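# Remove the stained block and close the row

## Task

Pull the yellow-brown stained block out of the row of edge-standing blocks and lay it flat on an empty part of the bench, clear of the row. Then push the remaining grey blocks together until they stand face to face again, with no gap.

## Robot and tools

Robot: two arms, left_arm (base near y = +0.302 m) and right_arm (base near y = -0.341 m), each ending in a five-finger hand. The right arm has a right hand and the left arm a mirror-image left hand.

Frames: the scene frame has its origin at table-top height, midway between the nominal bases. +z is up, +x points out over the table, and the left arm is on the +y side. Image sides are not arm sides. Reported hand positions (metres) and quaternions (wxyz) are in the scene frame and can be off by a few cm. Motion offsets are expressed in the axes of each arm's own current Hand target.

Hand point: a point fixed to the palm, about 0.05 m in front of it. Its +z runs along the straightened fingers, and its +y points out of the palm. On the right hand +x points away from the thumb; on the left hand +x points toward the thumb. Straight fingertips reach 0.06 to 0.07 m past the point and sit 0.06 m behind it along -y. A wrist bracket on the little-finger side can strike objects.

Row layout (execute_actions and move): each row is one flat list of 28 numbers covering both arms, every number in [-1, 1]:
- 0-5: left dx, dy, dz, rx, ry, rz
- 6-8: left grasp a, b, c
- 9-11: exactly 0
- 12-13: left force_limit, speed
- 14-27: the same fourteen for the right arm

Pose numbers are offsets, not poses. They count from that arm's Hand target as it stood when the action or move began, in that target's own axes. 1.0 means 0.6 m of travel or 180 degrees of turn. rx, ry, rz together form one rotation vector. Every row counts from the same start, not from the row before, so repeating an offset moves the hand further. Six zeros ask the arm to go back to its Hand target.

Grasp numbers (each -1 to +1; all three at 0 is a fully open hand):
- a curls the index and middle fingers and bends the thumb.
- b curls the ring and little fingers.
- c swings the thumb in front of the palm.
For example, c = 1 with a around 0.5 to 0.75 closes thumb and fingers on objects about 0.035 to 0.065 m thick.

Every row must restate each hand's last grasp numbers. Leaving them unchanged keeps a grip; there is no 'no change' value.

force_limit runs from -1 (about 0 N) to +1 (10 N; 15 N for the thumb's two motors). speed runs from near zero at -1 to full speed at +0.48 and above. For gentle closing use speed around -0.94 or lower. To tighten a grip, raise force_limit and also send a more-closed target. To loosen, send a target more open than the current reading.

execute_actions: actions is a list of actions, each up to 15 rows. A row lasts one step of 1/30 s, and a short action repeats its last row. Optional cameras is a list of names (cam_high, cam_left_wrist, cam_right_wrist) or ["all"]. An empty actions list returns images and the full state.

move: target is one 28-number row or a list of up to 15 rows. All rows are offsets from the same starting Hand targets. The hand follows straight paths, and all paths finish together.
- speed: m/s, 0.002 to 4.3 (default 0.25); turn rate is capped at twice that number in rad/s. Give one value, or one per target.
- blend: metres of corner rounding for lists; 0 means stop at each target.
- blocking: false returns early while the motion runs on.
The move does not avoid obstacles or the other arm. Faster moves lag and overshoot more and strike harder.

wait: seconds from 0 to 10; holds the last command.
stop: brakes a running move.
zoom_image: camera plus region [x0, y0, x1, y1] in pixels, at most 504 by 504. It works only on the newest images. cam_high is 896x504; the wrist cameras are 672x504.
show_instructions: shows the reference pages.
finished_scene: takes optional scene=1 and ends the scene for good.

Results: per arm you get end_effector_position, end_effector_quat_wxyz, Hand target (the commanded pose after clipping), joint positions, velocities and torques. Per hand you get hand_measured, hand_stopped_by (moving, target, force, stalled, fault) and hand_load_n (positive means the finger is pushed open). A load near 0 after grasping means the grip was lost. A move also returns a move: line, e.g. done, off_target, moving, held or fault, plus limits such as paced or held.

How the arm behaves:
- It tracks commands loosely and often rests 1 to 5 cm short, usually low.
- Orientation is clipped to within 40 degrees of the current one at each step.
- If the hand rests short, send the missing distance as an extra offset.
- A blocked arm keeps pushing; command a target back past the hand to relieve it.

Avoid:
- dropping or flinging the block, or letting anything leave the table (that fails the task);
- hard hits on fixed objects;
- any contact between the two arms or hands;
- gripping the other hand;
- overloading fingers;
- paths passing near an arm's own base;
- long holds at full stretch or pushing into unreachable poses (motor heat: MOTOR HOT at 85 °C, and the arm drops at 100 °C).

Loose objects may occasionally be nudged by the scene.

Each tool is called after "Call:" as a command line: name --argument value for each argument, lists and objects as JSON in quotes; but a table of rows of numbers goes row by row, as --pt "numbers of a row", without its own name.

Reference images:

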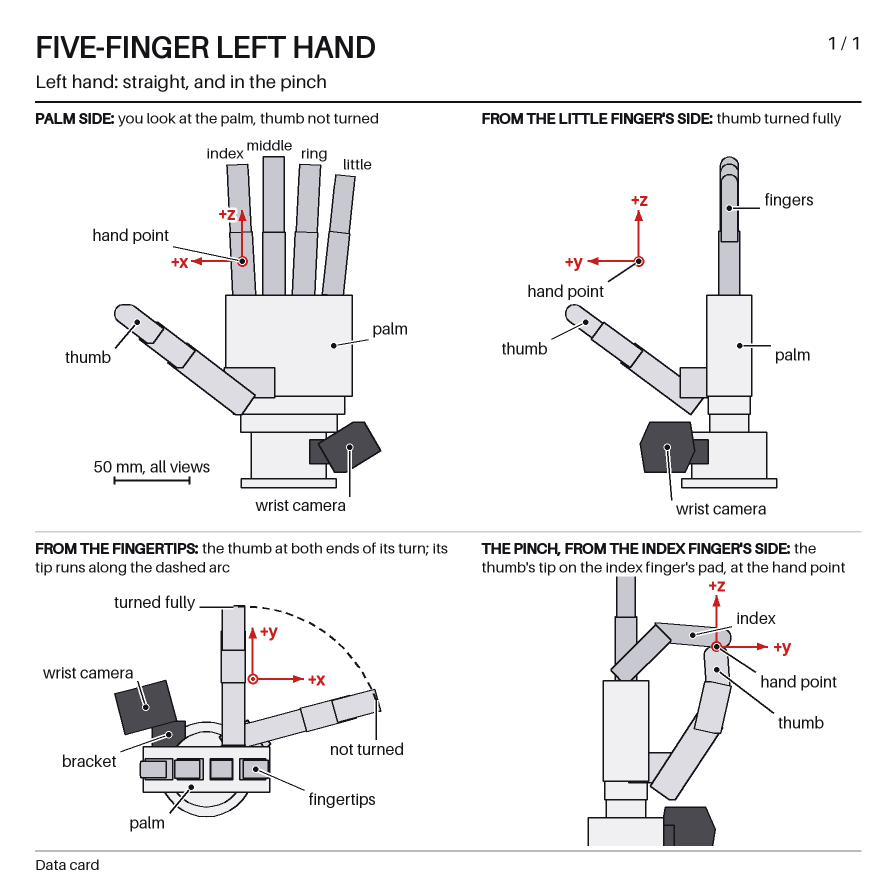

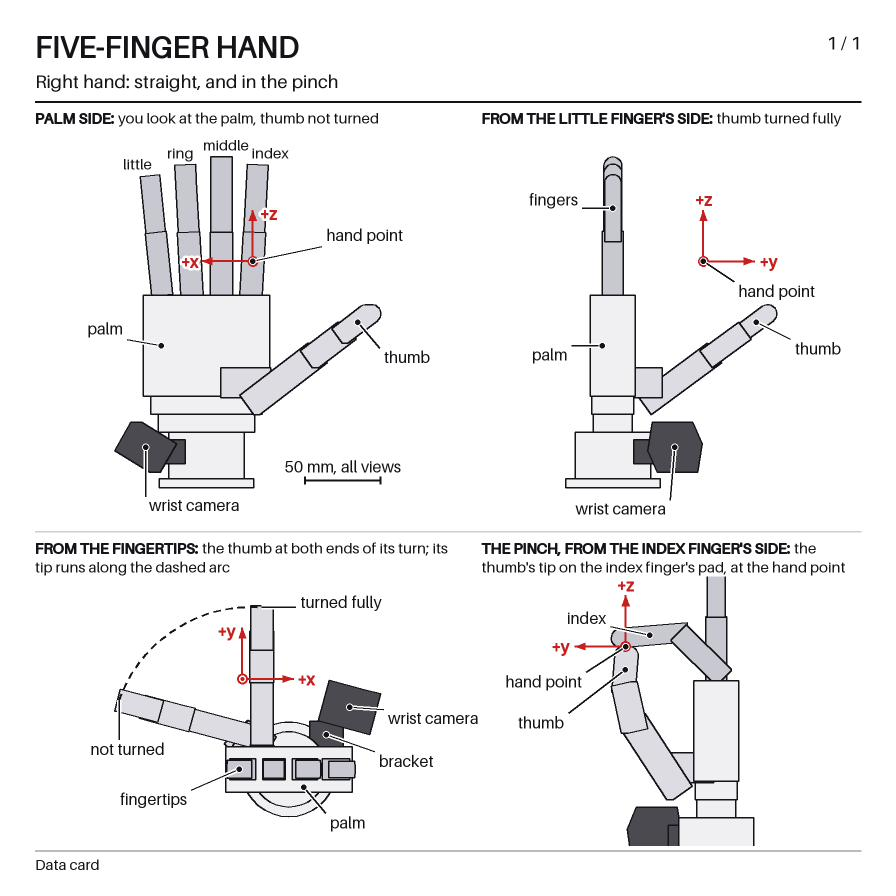

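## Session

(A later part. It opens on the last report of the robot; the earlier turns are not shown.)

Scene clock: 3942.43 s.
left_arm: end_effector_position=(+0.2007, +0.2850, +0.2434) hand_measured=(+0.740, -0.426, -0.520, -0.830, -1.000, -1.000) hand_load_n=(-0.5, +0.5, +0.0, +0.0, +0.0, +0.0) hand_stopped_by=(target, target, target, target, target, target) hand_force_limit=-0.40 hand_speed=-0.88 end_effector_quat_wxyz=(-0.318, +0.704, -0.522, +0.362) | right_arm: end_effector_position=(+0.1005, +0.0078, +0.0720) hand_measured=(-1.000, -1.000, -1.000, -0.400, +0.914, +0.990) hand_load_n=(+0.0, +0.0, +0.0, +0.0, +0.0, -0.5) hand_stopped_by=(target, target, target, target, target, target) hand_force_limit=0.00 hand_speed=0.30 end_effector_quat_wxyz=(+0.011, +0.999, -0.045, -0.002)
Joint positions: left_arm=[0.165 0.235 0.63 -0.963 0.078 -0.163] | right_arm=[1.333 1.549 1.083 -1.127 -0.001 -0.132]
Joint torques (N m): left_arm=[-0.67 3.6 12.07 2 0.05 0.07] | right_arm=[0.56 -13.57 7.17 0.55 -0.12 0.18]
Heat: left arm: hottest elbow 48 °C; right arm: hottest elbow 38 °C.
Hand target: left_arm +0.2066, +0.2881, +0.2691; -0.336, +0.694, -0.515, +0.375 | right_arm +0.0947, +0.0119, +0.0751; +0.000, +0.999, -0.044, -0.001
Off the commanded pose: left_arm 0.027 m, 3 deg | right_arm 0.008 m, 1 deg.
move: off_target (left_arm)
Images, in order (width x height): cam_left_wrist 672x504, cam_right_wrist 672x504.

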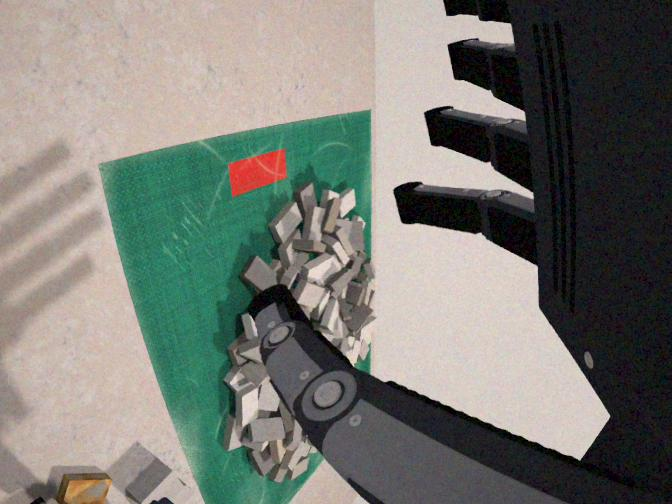

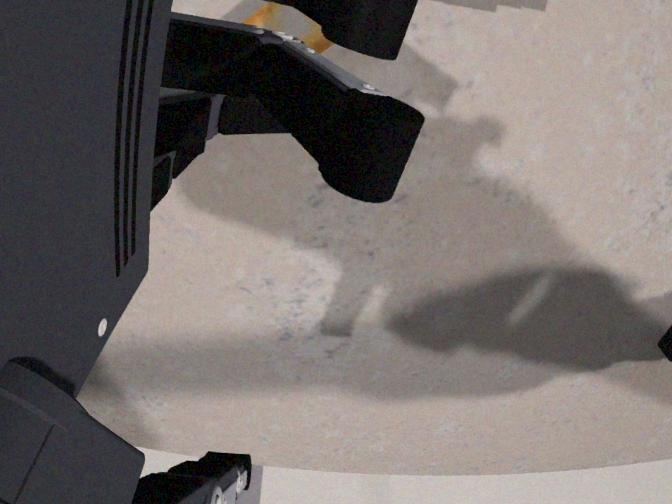

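Call:
move --pt "0 0 0 0 0 0 0.2 -0.4 0.87 0 0 0 -0.4 -0.88 0 0 -0.1 0 0 0 0.1 1 -1 0 0 0 0 0.3" --pt "0 0 0 0 0 0 0.2 -0.4 0.87 0 0 0 -0.4 -0.88 0.1768 0.0128 -0.0917 0 0 0 0 0 0 0 0 0 0 0.3" --speed 0.15 --blend 0.02 --cameras '["cam_right_wrist", "cam_left_wrist"]'

Scene clock: 3965.03 s.
left_arm: end_effector_position=(+0.2007, +0.2850, +0.2434) hand_measured=(+0.740, -0.426, -0.520, -0.830, -1.000, -1.000) hand_load_n=(+0.0, +0.0, +0.0, +0.0, +0.0, +0.0) hand_stopped_by=(target, target, target, target, target, target) hand_force_limit=-0.40 hand_speed=-0.88 end_effector_quat_wxyz=(-0.318, +0.704, -0.522, +0.362) | right_arm: end_effector_position=(+0.1891, -0.0153, +0.1218) hand_measured=(-1.000, -1.000, -1.000, -1.000, -1.000, -1.000) hand_load_n=(+0.0, +0.0, +0.0, +0.0, +0.0, +0.0) hand_stopped_by=(target, target, target, target, target, target) hand_force_limit=0.00 hand_speed=0.30 end_effector_quat_wxyz=(+0.009, +0.999, -0.042, -0.003)
Joint positions: left_arm=[0.165 0.235 0.63 -0.963 0.078 -0.163] | right_arm=[1.118 1.512 1.181 -1.259 0.001 -0.353]
Joint torques (N m): left_arm=[-0.44 3.49 12.14 1.99 0.05 0.08] | right_arm=[-1.73 -11.16 11.08 -0.4 -0.16 -0.09]
Heat: left arm: hottest elbow 49 °C; right arm: hottest elbow 38 °C.
Hand target: left_arm +0.2066, +0.2881, +0.2691; -0.336, +0.694, -0.515, +0.375 | right_arm +0.1997, -0.0050, +0.1299; +0.000, +0.999, -0.043, -0.001
Off the commanded pose: left_arm 0.027 m, 3 deg | right_arm 0.017 m, 1 deg.
move: off_target (left_arm, right_arm); target 2's new numbers were sent with right_arm's hand 0.017 m and 1 deg from that target
Images, in order (width x height): cam_left_wrist 672x504, cam_right_wrist 672x504.

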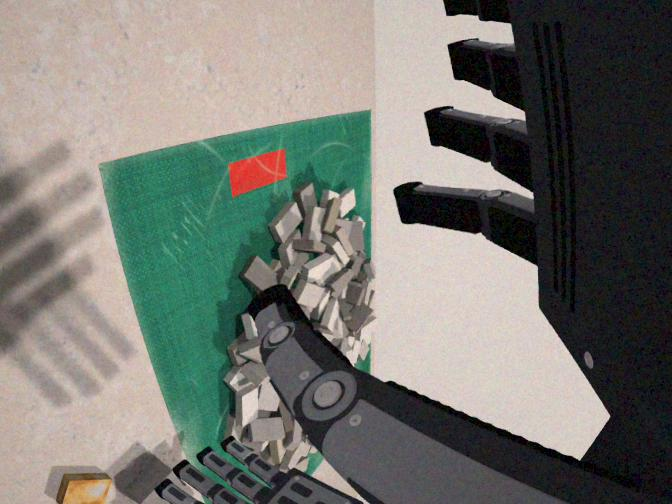

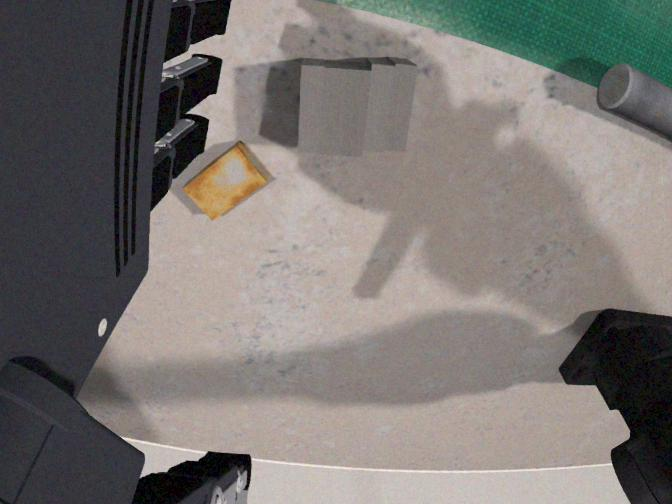

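Call:
move --pt "0 0 0 0 0 0 0.2 -0.4 0.87 0 0 0 -0.4 -0.88 0.081 0.0597 0.008 0 0 0 0 0 0 0 0 0 0 0.3" --pt "0 0 0 0 0 0 0.2 -0.4 0.87 0 0 0 -0.4 -0.88 0.081 0.0597 0.088 0 0 0 0 0 0 0 0 0 0 0.3" --speed '[0.15, 0.08]' --blend 0.01 --cameras '["cam_right_wrist", "cam_left_wrist"]'

Scene clock: 3994.97 s.
left_arm: end_effector_position=(+0.2007, +0.2850, +0.2434) hand_measured=(+0.740, -0.426, -0.520, -0.830, -1.000, -1.000) hand_load_n=(+0.0, +0.0, +0.0, +0.0, +0.0, +0.0) hand_stopped_by=(target, target, target, target, target, target) hand_force_limit=-0.40 hand_speed=-0.88 end_effector_quat_wxyz=(-0.318, +0.704, -0.522, +0.362) | right_arm: end_effector_position=(+0.2393, -0.0446, +0.0820) hand_measured=(-1.000, -1.000, -1.000, -1.000, -1.000, -1.000) hand_load_n=(+0.0, +0.0, +0.0, +0.0, +0.0, +0.0) hand_stopped_by=(target, target, target, target, target, target) hand_force_limit=0.00 hand_speed=0.30 end_effector_quat_wxyz=(+0.001, +0.999, -0.043, +0.000)
Joint positions: left_arm=[0.165 0.235 0.63 -0.963 0.078 -0.163] | right_arm=[0.98 1.536 1.101 -1.136 0.001 -0.488]
Joint torques (N m): left_arm=[-0.67 3.6 12.11 1.94 0.04 0.09] | right_arm=[-1.73 -11.4 7.47 0.61 -0.18 -0.11]
Heat: left arm: hottest elbow 49 °C; right arm: hottest elbow 38 °C.
Hand target: left_arm +0.2066, +0.2881, +0.2691; -0.336, +0.694, -0.515, +0.375 | right_arm +0.2449, -0.0450, +0.0771; +0.000, +0.999, -0.044, -0.001
Off the commanded pose: left_arm 0.027 m, 3 deg | right_arm 0.007 m, 0 deg.
move: off_target (left_arm)
Images, in order (width x height): cam_left_wrist 672x504, cam_right_wrist 672x504.

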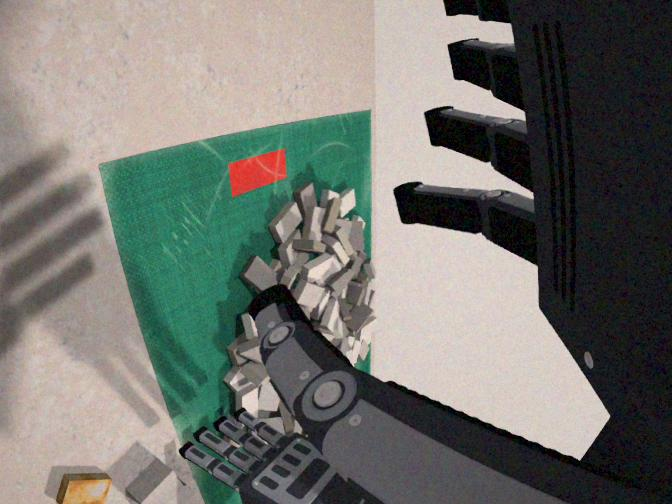

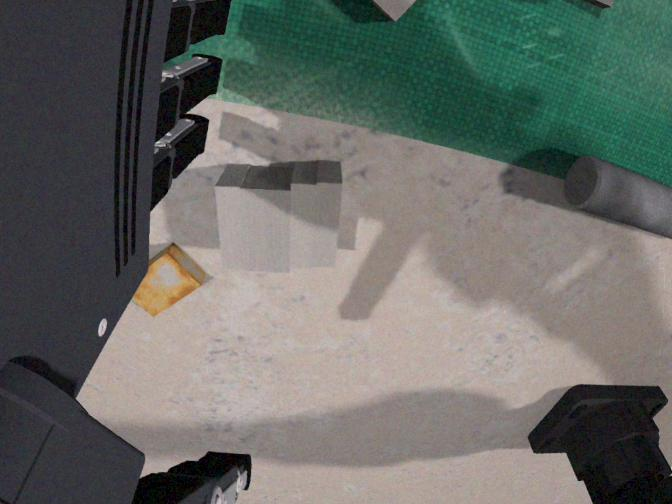

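Call:
move --target '[0,0,0,0,0,0,0.2,-0.4,0.87,0,0,0,-0.4,-0.88,-0.191,0.0169,0.003,0,0,0,0,0,0,0,0,0,0,0.3]' --speed 0.05 --cameras '["cam_right_wrist", "cam_left_wrist"]'

Scene clock: 4013.67 s.
left_arm: end_effector_position=(+0.2007, +0.2850, +0.2434) hand_measured=(+0.740, -0.426, -0.520, -0.830, -1.000, -1.000) hand_load_n=(-0.5, +0.0, +0.0, +0.0, -0.5, +0.0) hand_stopped_by=(target, target, target, target, target, target) hand_force_limit=-0.40 hand_speed=-0.88 end_effector_quat_wxyz=(-0.318, +0.704, -0.522, +0.362) | right_arm: end_effector_position=(+0.1347, -0.0496, +0.0731) hand_measured=(-1.000, -1.000, -1.000, -1.000, -1.000, -1.000) hand_load_n=(+0.0, +0.0, +0.0, -0.5, +0.0, +0.0) hand_stopped_by=(target, target, target, target, target, target) hand_force_limit=0.00 hand_speed=0.30 end_effector_quat_wxyz=(+0.010, +0.999, -0.045, -0.004)
Joint positions: left_arm=[0.165 0.235 0.63 -0.963 0.078 -0.163] | right_arm=[1.209 1.434 0.958 -1.117 -0.001 -0.255]
Joint torques (N m): left_arm=[-0.73 3.43 12.07 2.04 0.03 0.05] | right_arm=[0.56 -11.63 7.17 0.55 -0.12 0.17]
Heat: left arm: hottest elbow 49 °C; right arm: hottest elbow 37 °C.
Hand target: left_arm +0.2066, +0.2881, +0.2691; -0.336, +0.694, -0.515, +0.375 | right_arm +0.1299, -0.0451, +0.0754; +0.000, +0.999, -0.044, -0.001
Off the commanded pose: left_arm 0.027 m, 3 deg | right_arm 0.007 m, 1 deg.
move: off_target (left_arm)
Images, in order (width x height): cam_left_wrist 672x504, cam_right_wrist 672x504.

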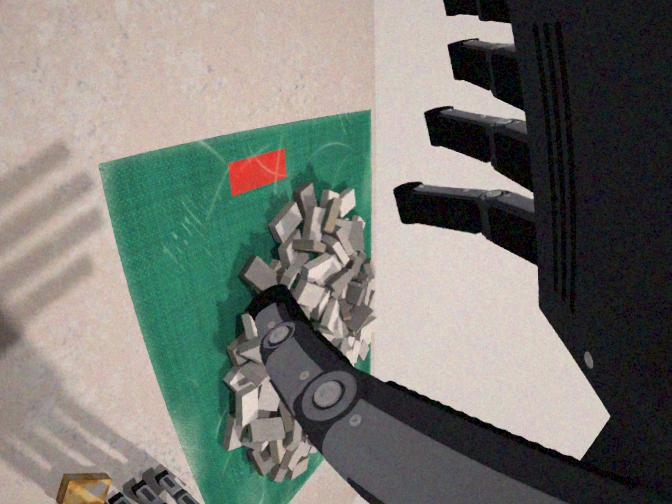

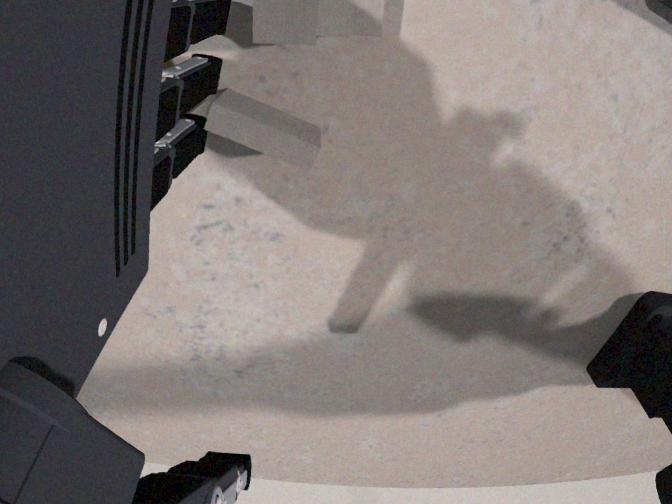

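Call:
zoom_image --camera "cam_right_wrist" --region '[140, 0, 440, 225]'

Call:
zoom_image --camera "cam_left_wrist" --region '[0, 400, 240, 504]'

Scaled by 1.680 from the camera's 672x504 image, which has a finer 960x720 frame.

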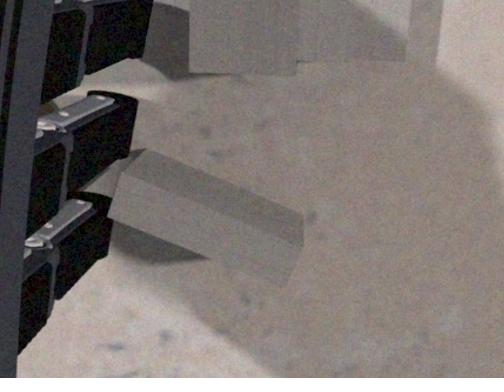

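Scaled by 2.100 from the camera's 672x504 image, which has a finer 960x720 frame.

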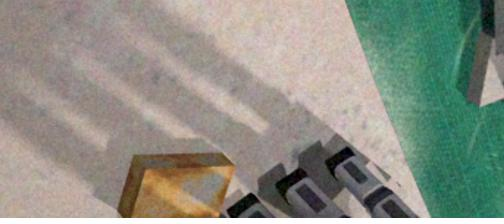

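Call:
move --pt "0 0 0 0 0 0 0.2 -0.4 0.87 0 0 0 -0.4 -0.88 0.06 -0.01 -0.005 0 0 0 0 0 0 0 0 0 0 0.3" --pt "0 0 0 0 0 0 0.2 -0.4 0.87 0 0 0 -0.4 -0.88 0.06 -0.01 -0.15 0 0 0 0 0 0 0 0 0 0 0.3" --pt "0 0 0 0 0 0 0.2 -0.4 0.87 0 0 0 -0.4 -0.88 0.16 0.01 -0.2 0 0 0 0 0 0 0 0 0 0 0.3" --speed '[0.06, 0.15, 0.15]' --blend 0.015 --cameras '["cam_right_wrist", "cam_left_wrist", "cam_high"]'

Scene clock: 4053.77 s.
left_arm: end_effector_position=(+0.2007, +0.2850, +0.2434) hand_measured=(+0.740, -0.426, -0.520, -0.830, -1.000, -1.000) hand_load_n=(+0.0, +0.0, +0.0, +0.0, +0.0, +0.0) hand_stopped_by=(target, target, target, target, target, target) hand_force_limit=-0.40 hand_speed=-0.88 end_effector_quat_wxyz=(-0.318, +0.704, -0.522, +0.362) | right_arm: end_effector_position=(+0.2141, -0.0673, +0.1856) hand_measured=(-1.000, -1.000, -1.000, -1.000, -1.000, -1.000) hand_load_n=(+0.0, +0.0, +0.0, +0.0, +0.0, +0.0) hand_stopped_by=(target, target, target, target, target, target) hand_force_limit=0.00 hand_speed=0.30 end_effector_quat_wxyz=(+0.009, +0.999, -0.042, -0.004)
Joint positions: left_arm=[0.165 0.235 0.63 -0.963 0.078 -0.163] | right_arm=[1.003 1.384 1.219 -1.425 0.002 -0.467]
Joint torques (N m): left_arm=[-0.62 3.37 12.04 2.03 0.05 0.09] | right_arm=[-1.85 -9.52 11.54 -0.39 -0.18 -0.11]
Heat: left arm: hottest elbow 50 °C; right arm: hottest elbow 36 °C.
Hand target: left_arm +0.2066, +0.2881, +0.2691; -0.336, +0.694, -0.515, +0.375 | right_arm +0.2252, -0.0593, +0.1954; +0.000, +0.999, -0.043, -0.001
Off the commanded pose: left_arm 0.027 m, 3 deg | right_arm 0.017 m, 1 deg.
move: off_target (left_arm, right_arm)

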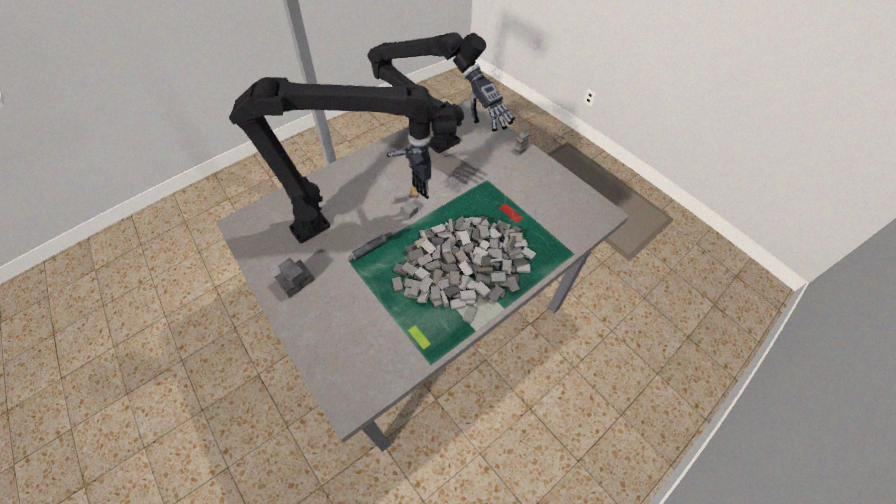

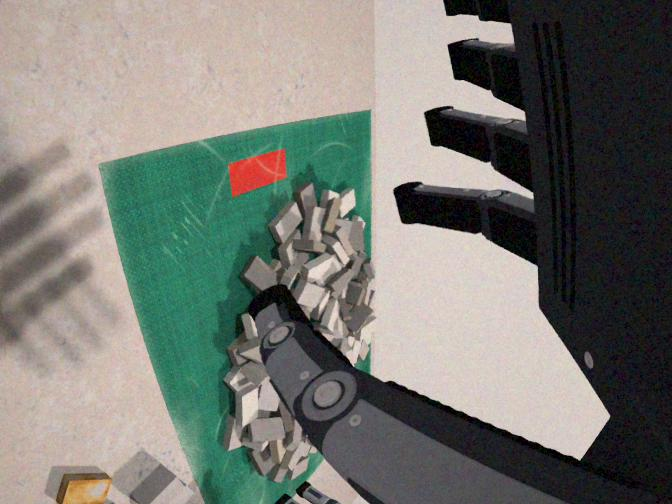

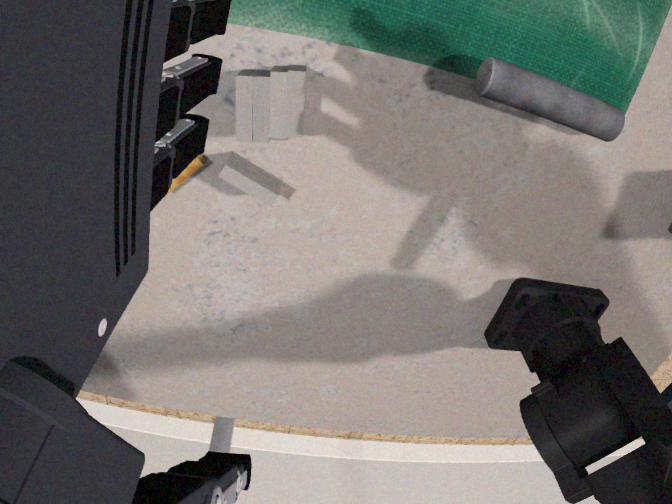

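Call:
move --target '[0,0,0,-0.134,0.0374,-0.112,0.2,-0.4,0.87,0,0,0,-0.4,-0.88,0,0,0,0,0,0,0,0,0,0,0,0,0,0.3]' --speed 0.25 --cameras '["cam_left_wrist"]'

Scene clock: 4130.80 s.
left_arm: end_effector_position=(+0.2033, +0.2837, +0.2512) hand_measured=(+0.740, -0.426, -0.520, -0.830, -1.000, -1.000) hand_load_n=(-0.5, +0.0, +0.0, +0.0, +0.0, +0.0) hand_stopped_by=(target, target, target, target, target, target) hand_force_limit=-0.40 hand_speed=-0.88 end_effector_quat_wxyz=(-0.070, +0.809, -0.470, +0.345) | right_arm: end_effector_position=(+0.2140, -0.0673, +0.1856) hand_measured=(-1.000, -1.000, -1.000, -1.000, -1.000, -1.000) hand_load_n=(+0.0, +0.0, +0.0, +0.0, +0.0, +0.0) hand_stopped_by=(target, target, target, target, target, target) hand_force_limit=0.00 hand_speed=0.30 end_effector_quat_wxyz=(+0.009, +0.999, -0.042, -0.004)
Joint positions: left_arm=[0.526 0.597 0.789 -1.245 0.525 -0.123] | right_arm=[1.003 1.384 1.219 -1.425 0.002 -0.467]
Joint torques (N m): left_arm=[-0.67 0.44 11.85 0.39 0.36 0.06] | right_arm=[-1.85 -9.47 11.54 -0.39 -0.18 -0.11]
Heat: left arm: hottest elbow 51 °C; right arm: hottest elbow 39 °C.
Hand target: left_arm +0.2066, +0.2881, +0.2692; -0.084, +0.804, -0.472, +0.352 | right_arm +0.2252, -0.0592, +0.1954; +0.000, +0.999, -0.044, -0.001
Off the commanded pose: left_arm 0.019 m, 2 deg | right_arm 0.017 m, 1 deg.
move: off_target (left_arm, right_arm)
Images, in order (width x height): cam_left_wrist 672x504.

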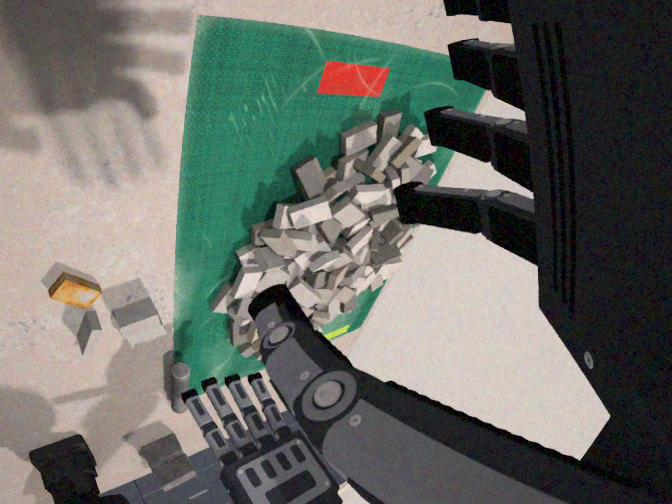

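Call:
zoom_image --camera "cam_left_wrist" --region '[20, 240, 240, 405]'

Scaled by 2.291 from the camera's 672x504 image, which has a finer 960x720 frame.

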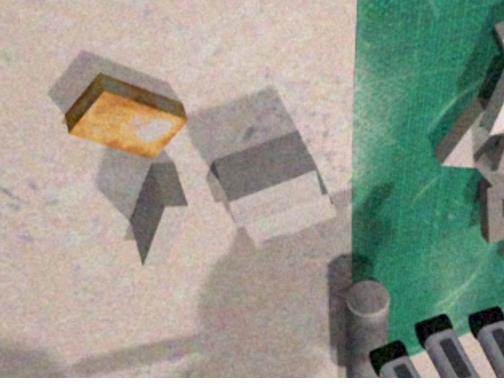

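Call:
move --target '[0.2047,0.157,0.0558,-0.274,0.0655,0.6267,0.1,1,-1,0,0,0,-0.4,0.3,-0.021,0.236,-0.108,0.166,-0.0147,0,0,0,0,0,0,0,0,0.3]' --speed 0.25 --cameras '["cam_left_wrist", "cam_right_wrist", "cam_high"]'

Scene clock: 4195.57 s.
left_arm: end_effector_position=(+0.1934, +0.1371, +0.2491) hand_measured=(-1.000, -1.000, -1.000, -0.400, +0.914, +0.990) hand_load_n=(+0.0, +0.0, +0.0, +0.0, +0.0, +0.0) hand_stopped_by=(target, target, target, target, target, target) hand_force_limit=-0.40 hand_speed=0.30 end_effector_quat_wxyz=(-0.007, -0.007, +1.000, +0.005) | right_arm: end_effector_position=(+0.2008, -0.1947, +0.2595) hand_measured=(-1.000, -1.000, -1.000, -1.000, -1.000, -1.000) hand_load_n=(+0.0, +0.0, +0.0, +0.0, +0.0, +0.0) hand_stopped_by=(target, target, target, target, target, target) hand_force_limit=0.00 hand_speed=0.30 end_effector_quat_wxyz=(-0.258, +0.965, -0.040, -0.013)
Joint positions: left_arm=[-0.748 1.222 1.239 -1.606 0.002 0.82] | right_arm=[0.463 0.849 1.029 -1.496 -0.462 -0.95]
Joint torques (N m): left_arm=[-1.67 -6.53 10.97 -0.44 -0.16 0.05] | right_arm=[-2.08 -3.72 8.35 0.2 -0.66 -0.11]
Heat: left arm: hottest elbow 51 °C; right arm: hottest elbow 39 °C.
Hand target: left_arm +0.1999, +0.1301, +0.2602; +0.000, +0.001, +1.000, +0.000 | right_arm +0.2004, -0.1993, +0.2603; -0.258, +0.965, -0.042, -0.012
Off the commanded pose: left_arm 0.015 m, 1 deg | right_arm 0.005 m, 0 deg.
move: off_target (left_arm)

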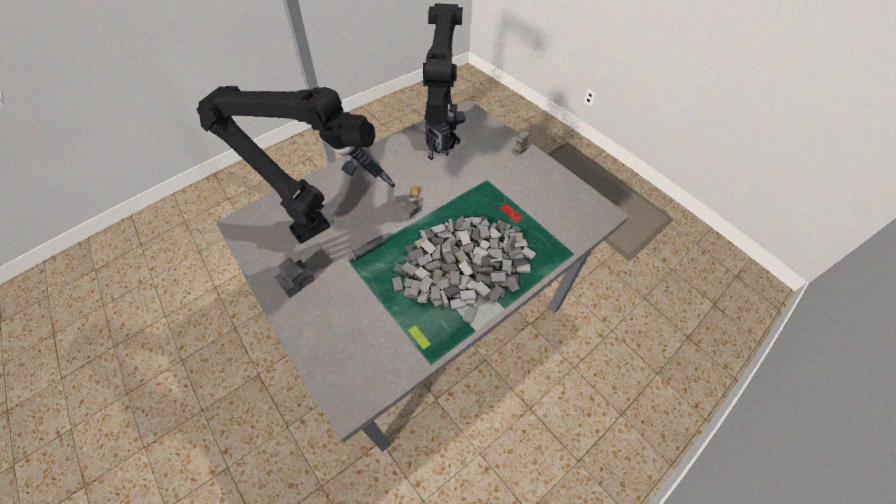

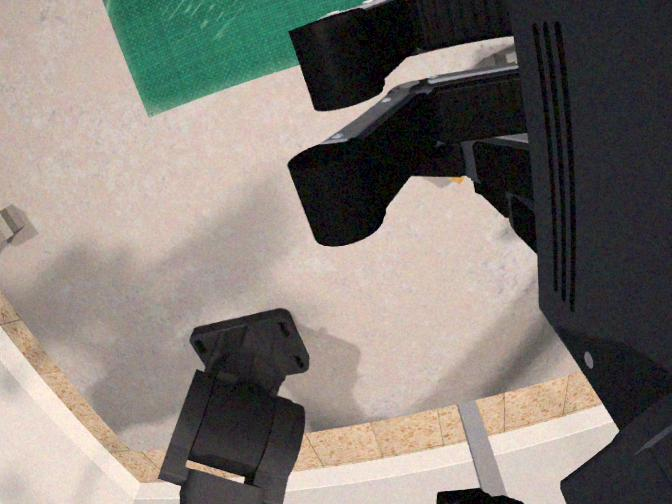

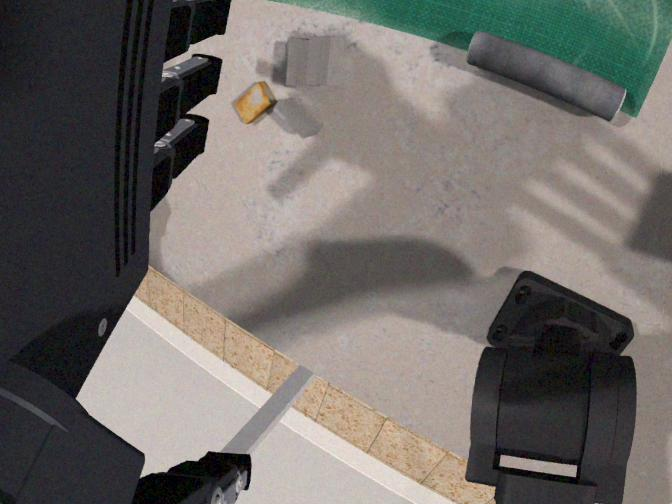

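Call:
move --target '[-0.075,-0.025,0.208,0,0,0,0.1,1,-1,0,0,0,-0.4,0.3,0,0,0,0,0,0,0,0,0,0,0,0,0,0.3]' --speed 0.2 --cameras '["cam_left_wrist", "cam_right_wrist"]'

Scene clock: 4206.33 s.
left_arm: end_effector_position=(+0.2392, +0.1151, +0.1385) hand_measured=(-1.000, -1.000, -1.000, -0.400, +0.914, +0.990) hand_load_n=(+0.0, -0.5, +0.0, +0.0, +0.0, +0.0) hand_stopped_by=(target, target, target, target, target, target) hand_force_limit=-0.40 hand_speed=0.30 end_effector_quat_wxyz=(-0.003, +0.000, +1.000, +0.001) | right_arm: end_effector_position=(+0.2008, -0.1947, +0.2596) hand_measured=(-1.000, -1.000, -1.000, -1.000, -1.000, -1.000) hand_load_n=(+0.0, +0.0, +0.0, +0.0, +0.0, +0.0) hand_stopped_by=(target, target, target, target, target, target) hand_force_limit=0.00 hand_speed=0.30 end_effector_quat_wxyz=(-0.258, +0.965, -0.039, -0.013)
Joint positions: left_arm=[-0.713 1.382 1.093 -1.287 0.002 0.87] | right_arm=[0.463 0.849 1.029 -1.496 -0.462 -0.95]
Joint torques (N m): left_arm=[-0.79 -8.76 7.61 0.43 -0.17 0.06] | right_arm=[-2.02 -3.72 8.34 0.18 -0.66 -0.11]
Heat: left arm: hottest elbow 49 °C; right arm: hottest elbow 38 °C.
Hand target: left_arm +0.2448, +0.1150, +0.1354; +0.000, +0.000, +1.000, +0.000 | right_arm +0.2004, -0.1993, +0.2603; -0.258, +0.965, -0.042, -0.012
Off the commanded pose: left_arm 0.006 m, 0 deg | right_arm 0.005 m, 0 deg.
move: done
Images, in order (width x height): cam_left_wrist 672x504, cam_right_wrist 672x504.

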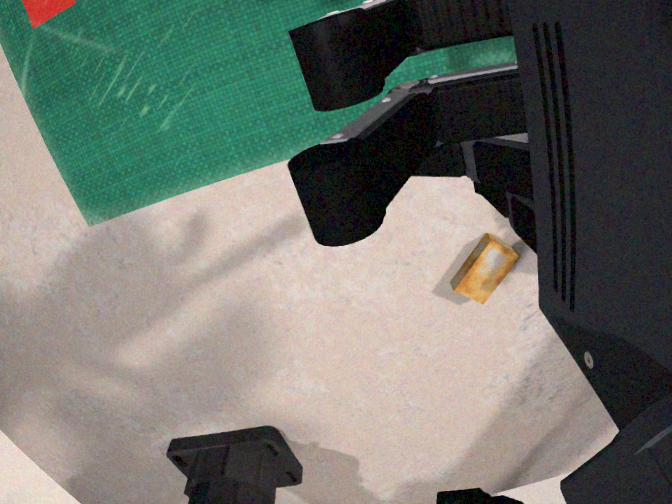

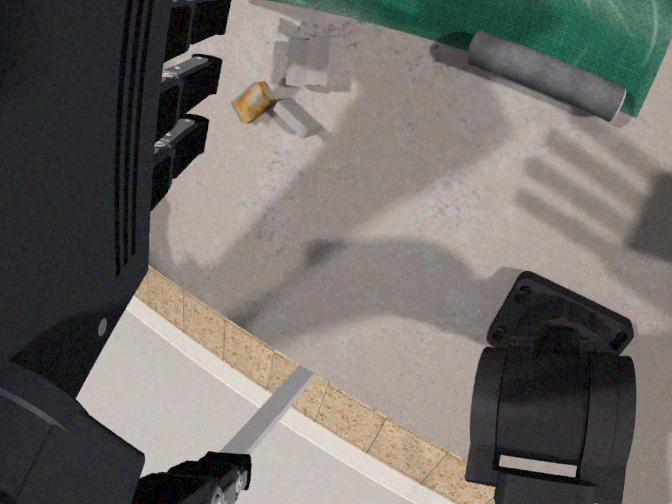

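Call:
move --target '[0.0747,-0.0383,0.0833,0,0,0,0.1,1,-1,0,0,0,-0.4,0.3,0,0,0,0,0,0,0,0,0,0,0,0,0,0.3]' --speed 0.1 --cameras '["cam_left_wrist", "cam_right_wrist"]'

Call:
zoom_image --camera "cam_right_wrist" --region '[215, 0, 375, 150]'

Scene clock: 4224.13 s.
left_arm: end_effector_position=(+0.2003, +0.0955, +0.0907) hand_measured=(-1.000, -1.000, -1.000, -0.400, +0.914, +0.990) hand_load_n=(+0.0, +0.0, +0.0, +0.0, +0.0, +0.0) hand_stopped_by=(target, target, target, target, target, target) hand_force_limit=-0.40 hand_speed=0.30 end_effector_quat_wxyz=(+0.000, +0.001, +1.000, -0.002) | right_arm: end_effector_position=(+0.2008, -0.1947, +0.2596) hand_measured=(-1.000, -1.000, -1.000, -1.000, -1.000, -1.000) hand_load_n=(+0.0, +0.0, +0.0, -0.5, +0.0, -0.5) hand_stopped_by=(target, target, target, target, target, target) hand_force_limit=0.00 hand_speed=0.30 end_effector_quat_wxyz=(-0.258, +0.965, -0.039, -0.013)
Joint positions: left_arm=[-0.822 1.383 0.962 -1.147 0.002 0.762] | right_arm=[0.463 0.849 1.029 -1.496 -0.462 -0.95]
Joint torques (N m): left_arm=[-1.9 -8.06 6.97 0.49 -0.16 -0.09] | right_arm=[-2.02 -3.66 8.34 0.18 -0.66 -0.11]
Heat: left arm: hottest elbow 47 °C; right arm: hottest elbow 37 °C.
Hand target: left_arm +0.2000, +0.0921, +0.0854; +0.000, +0.000, +1.000, +0.000 | right_arm +0.2004, -0.1993, +0.2603; -0.258, +0.965, -0.042, -0.012
Off the commanded pose: left_arm 0.006 m, 0 deg | right_arm 0.005 m, 0 deg.
move: done
Images, in order (width x height): cam_left_wrist 672x504, cam_right_wrist 672x504.

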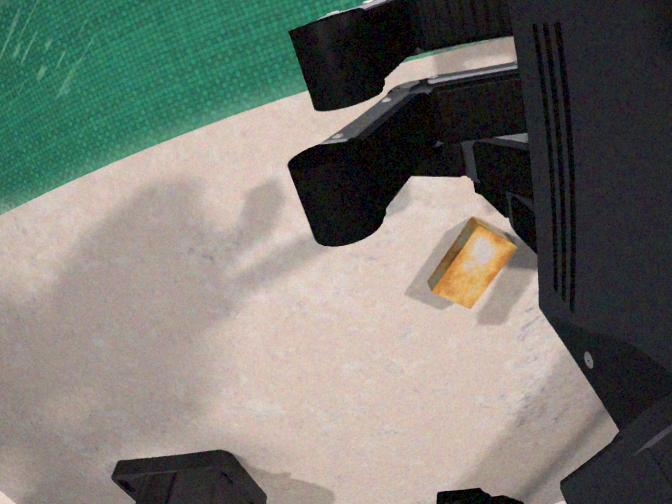

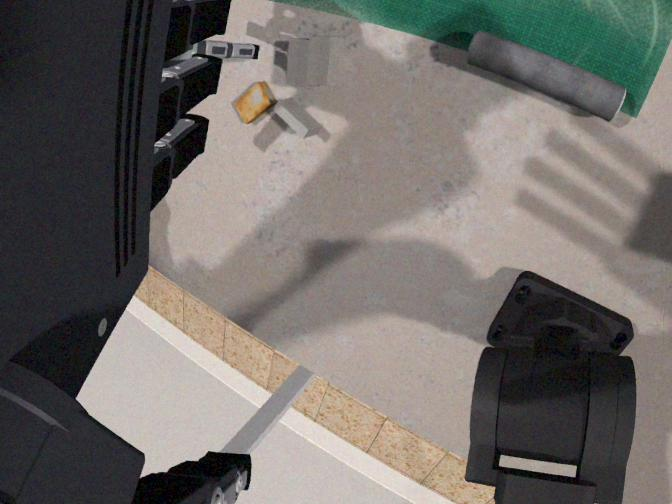

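Scaled by 3.150 from the camera's 672x504 image, which has a finer 960x720 frame.

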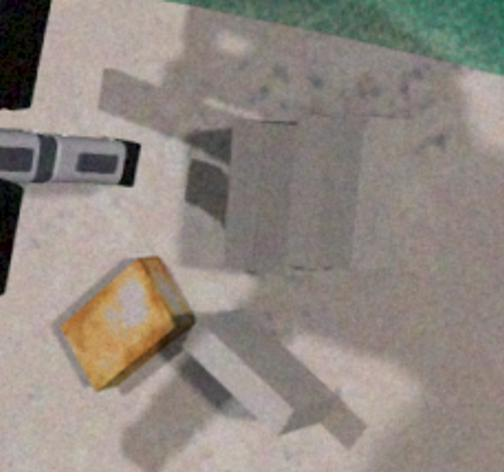

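Call:
move --target '[0,0.02,0.024,0,0,0,0.1,1,-1,0,0,0,-0.4,0.3,0,0,0,0,0,0,0,0,0,0,0,0,0,0.3]' --speed 0.06 --cameras '["cam_left_wrist", "cam_right_wrist"]'

Call:
zoom_image --camera "cam_right_wrist" --region '[215, 0, 375, 150]'

Scene clock: 4240.80 s.
left_arm: end_effector_position=(+0.1961, +0.1033, +0.0752) hand_measured=(-1.000, -1.000, -1.000, -0.400, +0.914, +0.990) hand_load_n=(+0.0, +0.0, +0.0, +0.0, +0.0, +0.0) hand_stopped_by=(target, target, target, target, target, target) hand_force_limit=-0.40 hand_speed=0.30 end_effector_quat_wxyz=(-0.001, +0.000, +1.000, +0.000) | right_arm: end_effector_position=(+0.2008, -0.1947, +0.2596) hand_measured=(-1.000, -1.000, -1.000, -1.000, -1.000, -1.000) hand_load_n=(-0.5, +0.0, +0.0, +0.0, +0.0, +0.0) hand_stopped_by=(target, target, target, target, target, target) hand_force_limit=0.00 hand_speed=0.30 end_effector_quat_wxyz=(-0.258, +0.965, -0.039, -0.013)
Joint positions: left_arm=[-0.816 1.383 0.916 -1.105 0.002 0.767] | right_arm=[0.463 0.849 1.029 -1.496 -0.462 -0.95]
Joint torques (N m): left_arm=[-0.73 -8.12 6.72 0.55 -0.16 0.06] | right_arm=[-1.96 -3.78 8.35 0.2 -0.66 -0.11]
Heat: left arm: hottest elbow 46 °C; right arm: hottest elbow 37 °C.
Hand target: left_arm +0.2000, +0.1040, +0.0711; +0.000, +0.000, +1.000, +0.000 | right_arm +0.2004, -0.1993, +0.2603; -0.258, +0.965, -0.042, -0.012
Off the commanded pose: left_arm 0.006 m, 0 deg | right_arm 0.005 m, 0 deg.
move: done
Images, in order (width x height): cam_left_wrist 672x504, cam_right_wrist 672x504.

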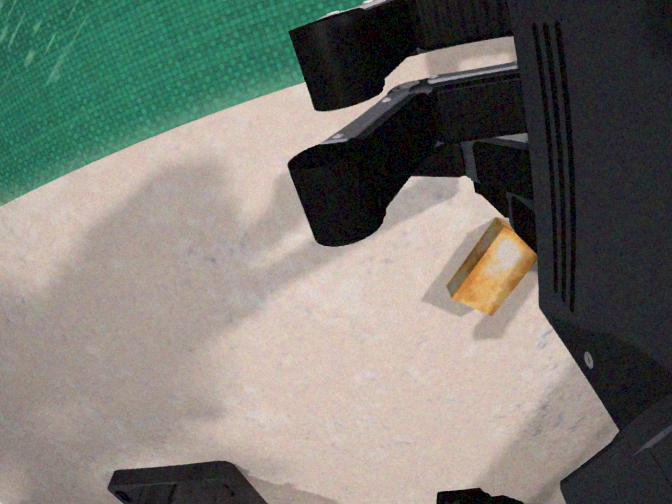

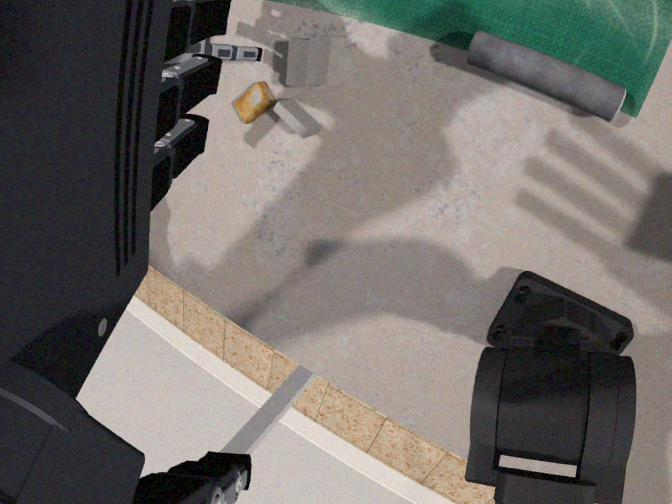

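Scaled by 3.150 from the camera's 672x504 image, which has a finer 960x720 frame.

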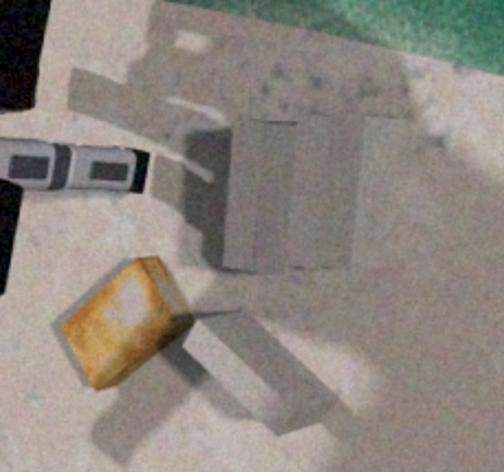

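Call:
move --target '[0.0633,-0.03,0,0,0,0,0.1,1,-1,0,0,0,-0.4,0.3,0,0,0,0,0,0,0,0,0,0,0,0,0,0.3]' --speed 0.06 --cameras '["cam_left_wrist", "cam_right_wrist"]'

Call:
zoom_image --camera "cam_right_wrist" --region '[215, 0, 375, 150]'

Scene clock: 4279.90 s.
left_arm: end_effector_position=(+0.1626, +0.0900, +0.0697) hand_measured=(-1.000, -1.000, -1.000, -0.400, +0.914, +0.990) hand_load_n=(+0.0, +0.0, +0.0, +0.0, +0.0, +0.0) hand_stopped_by=(target, target, target, target, target, target) hand_force_limit=-0.40 hand_speed=0.30 end_effector_quat_wxyz=(-0.006, +0.001, +1.000, +0.007) | right_arm: end_effector_position=(+0.2008, -0.1947, +0.2596) hand_measured=(-1.000, -1.000, -1.000, -1.000, -1.000, -1.000) hand_load_n=(+0.0, +0.0, +0.0, +0.0, +0.0, +0.0) hand_stopped_by=(target, target, target, target, target, target) hand_force_limit=0.00 hand_speed=0.30 end_effector_quat_wxyz=(-0.258, +0.965, -0.039, -0.013)
Joint positions: left_arm=[-0.913 1.374 0.887 -1.104 0.001 0.671] | right_arm=[0.463 0.849 1.029 -1.496 -0.462 -0.95]
Joint torques (N m): left_arm=[-2.14 -9.47 6.61 0.42 -0.09 -0.1] | right_arm=[-2.02 -3.78 8.34 0.21 -0.66 -0.1]
Heat: left arm: hottest elbow 43 °C; right arm: hottest elbow 36 °C.
Hand target: left_arm +0.1620, +0.0862, +0.0710; +0.000, +0.000, +1.000, +0.000 | right_arm +0.2004, -0.1993, +0.2603; -0.258, +0.965, -0.042, -0.012
Off the commanded pose: left_arm 0.004 m, 1 deg | right_arm 0.005 m, 0 deg.
move: done
Images, in order (width x height): cam_left_wrist 672x504, cam_right_wrist 672x504.

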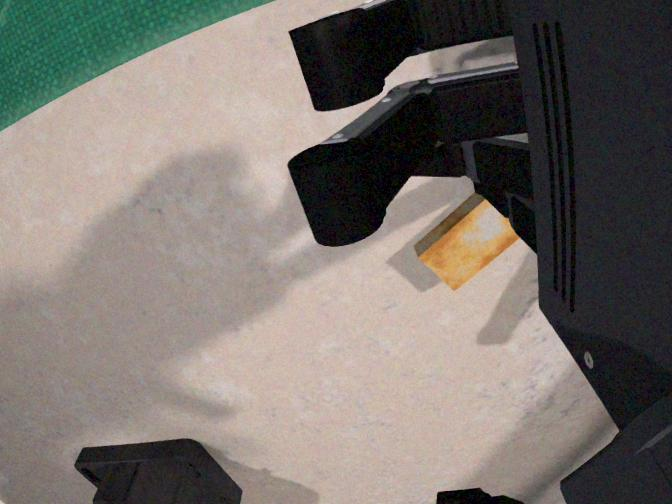

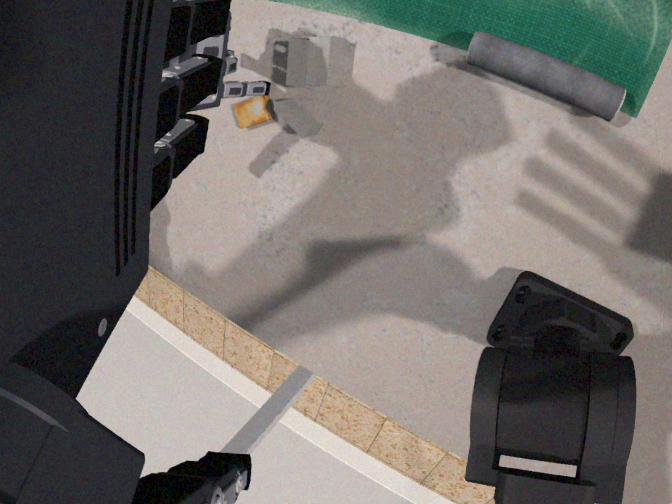

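Scaled by 3.150 from the camera's 672x504 image, which has a finer 960x720 frame.

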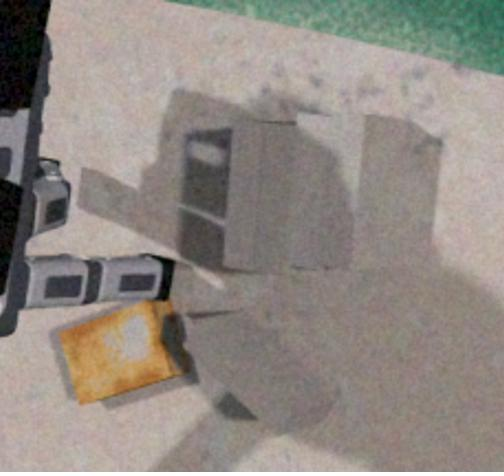

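Call:
move --pt "-0.025 0 -0.0067 0 0 0 0.1 1 -1 0 0 0 -0.4 0.3 0 0 0 0 0 0 0 0 0 0 0 0 0 0.3" --pt "-0.025 0.042 -0.0067 0 0 0 0.1 1 -1 0 0 0 -0.4 0.3 0 0 0 0 0 0 0 0 0 0 0 0 0 0.3" --pt "0.1117 0.042 -0.0067 0 0 0 0.1 1 -1 0 0 0 -0.4 0.3 0 0 0 0 0 0 0 0 0 0 0 0 0 0.3" --speed '[0.06, 0.06, 0.05]' --cameras '["cam_left_wrist", "cam_right_wrist"]'

Call:
zoom_image --camera "cam_right_wrist" --region '[195, 0, 375, 170]'

Scene clock: 4293.97 s.
left_arm: end_effector_position=(+0.0988, +0.1100, +0.0728) hand_measured=(-1.000, -1.000, -1.000, -0.400, +0.914, +0.990) hand_load_n=(+0.0, +0.0, +0.0, +0.0, +0.0, +0.0) hand_stopped_by=(target, target, target, target, target, target) hand_force_limit=-0.40 hand_speed=0.30 end_effector_quat_wxyz=(+0.001, +0.001, +1.000, -0.001) | right_arm: end_effector_position=(+0.2008, -0.1947, +0.2596) hand_measured=(-1.000, -1.000, -1.000, -1.000, -1.000, -1.000) hand_load_n=(+0.0, +0.0, +0.0, +0.0, +0.0, +0.0) hand_stopped_by=(target, target, target, target, target, target) hand_force_limit=0.00 hand_speed=0.30 end_effector_quat_wxyz=(-0.258, +0.965, -0.039, -0.013)
Joint positions: left_arm=[-1.042 1.205 0.752 -1.115 0 0.543] | right_arm=[0.463 0.849 1.029 -1.496 -0.462 -0.95]
Joint torques (N m): left_arm=[-1.85 -7.12 6.91 -0.39 -0.09 -0.12] | right_arm=[-2.08 -3.72 8.34 0.18 -0.65 -0.11]
Heat: left arm: hottest elbow 42 °C; right arm: hottest elbow 35 °C.
Hand target: left_arm +0.0950, +0.1113, +0.0751; +0.000, +0.001, +1.000, +0.000 | right_arm +0.2004, -0.1993, +0.2603; -0.258, +0.965, -0.042, -0.012
Off the commanded pose: left_arm 0.005 m, 0 deg | right_arm 0.005 m, 0 deg.
move: done
Images, in order (width x height): cam_left_wrist 672x504, cam_right_wrist 672x504.

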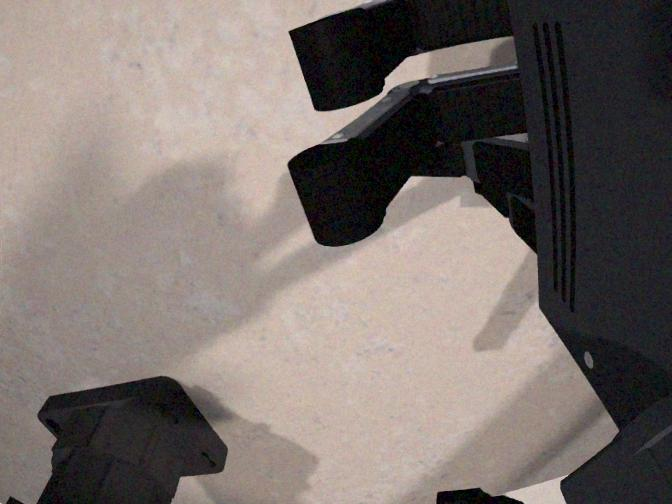

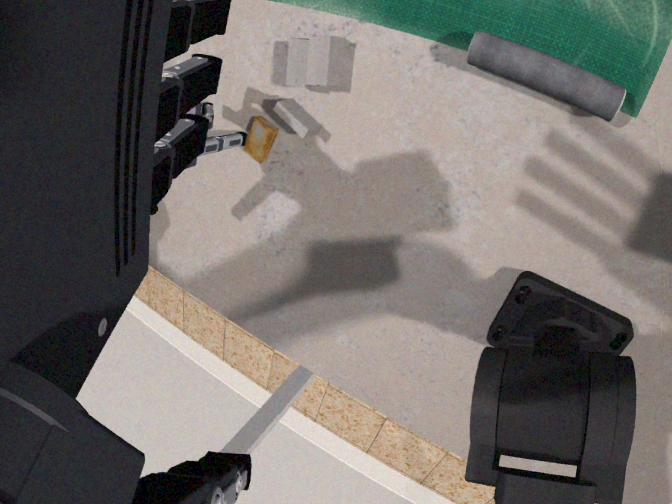

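Scaled by 2.800 from the camera's 672x504 image, which has a finer 960x720 frame.

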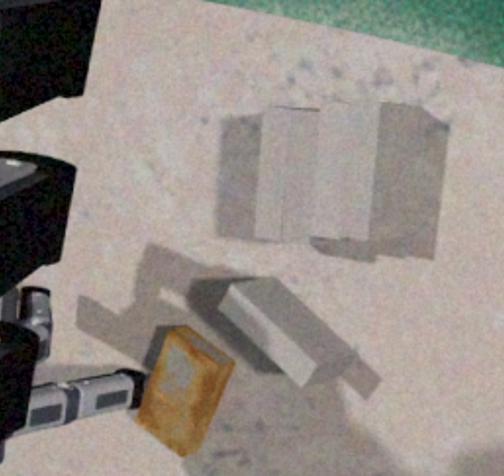

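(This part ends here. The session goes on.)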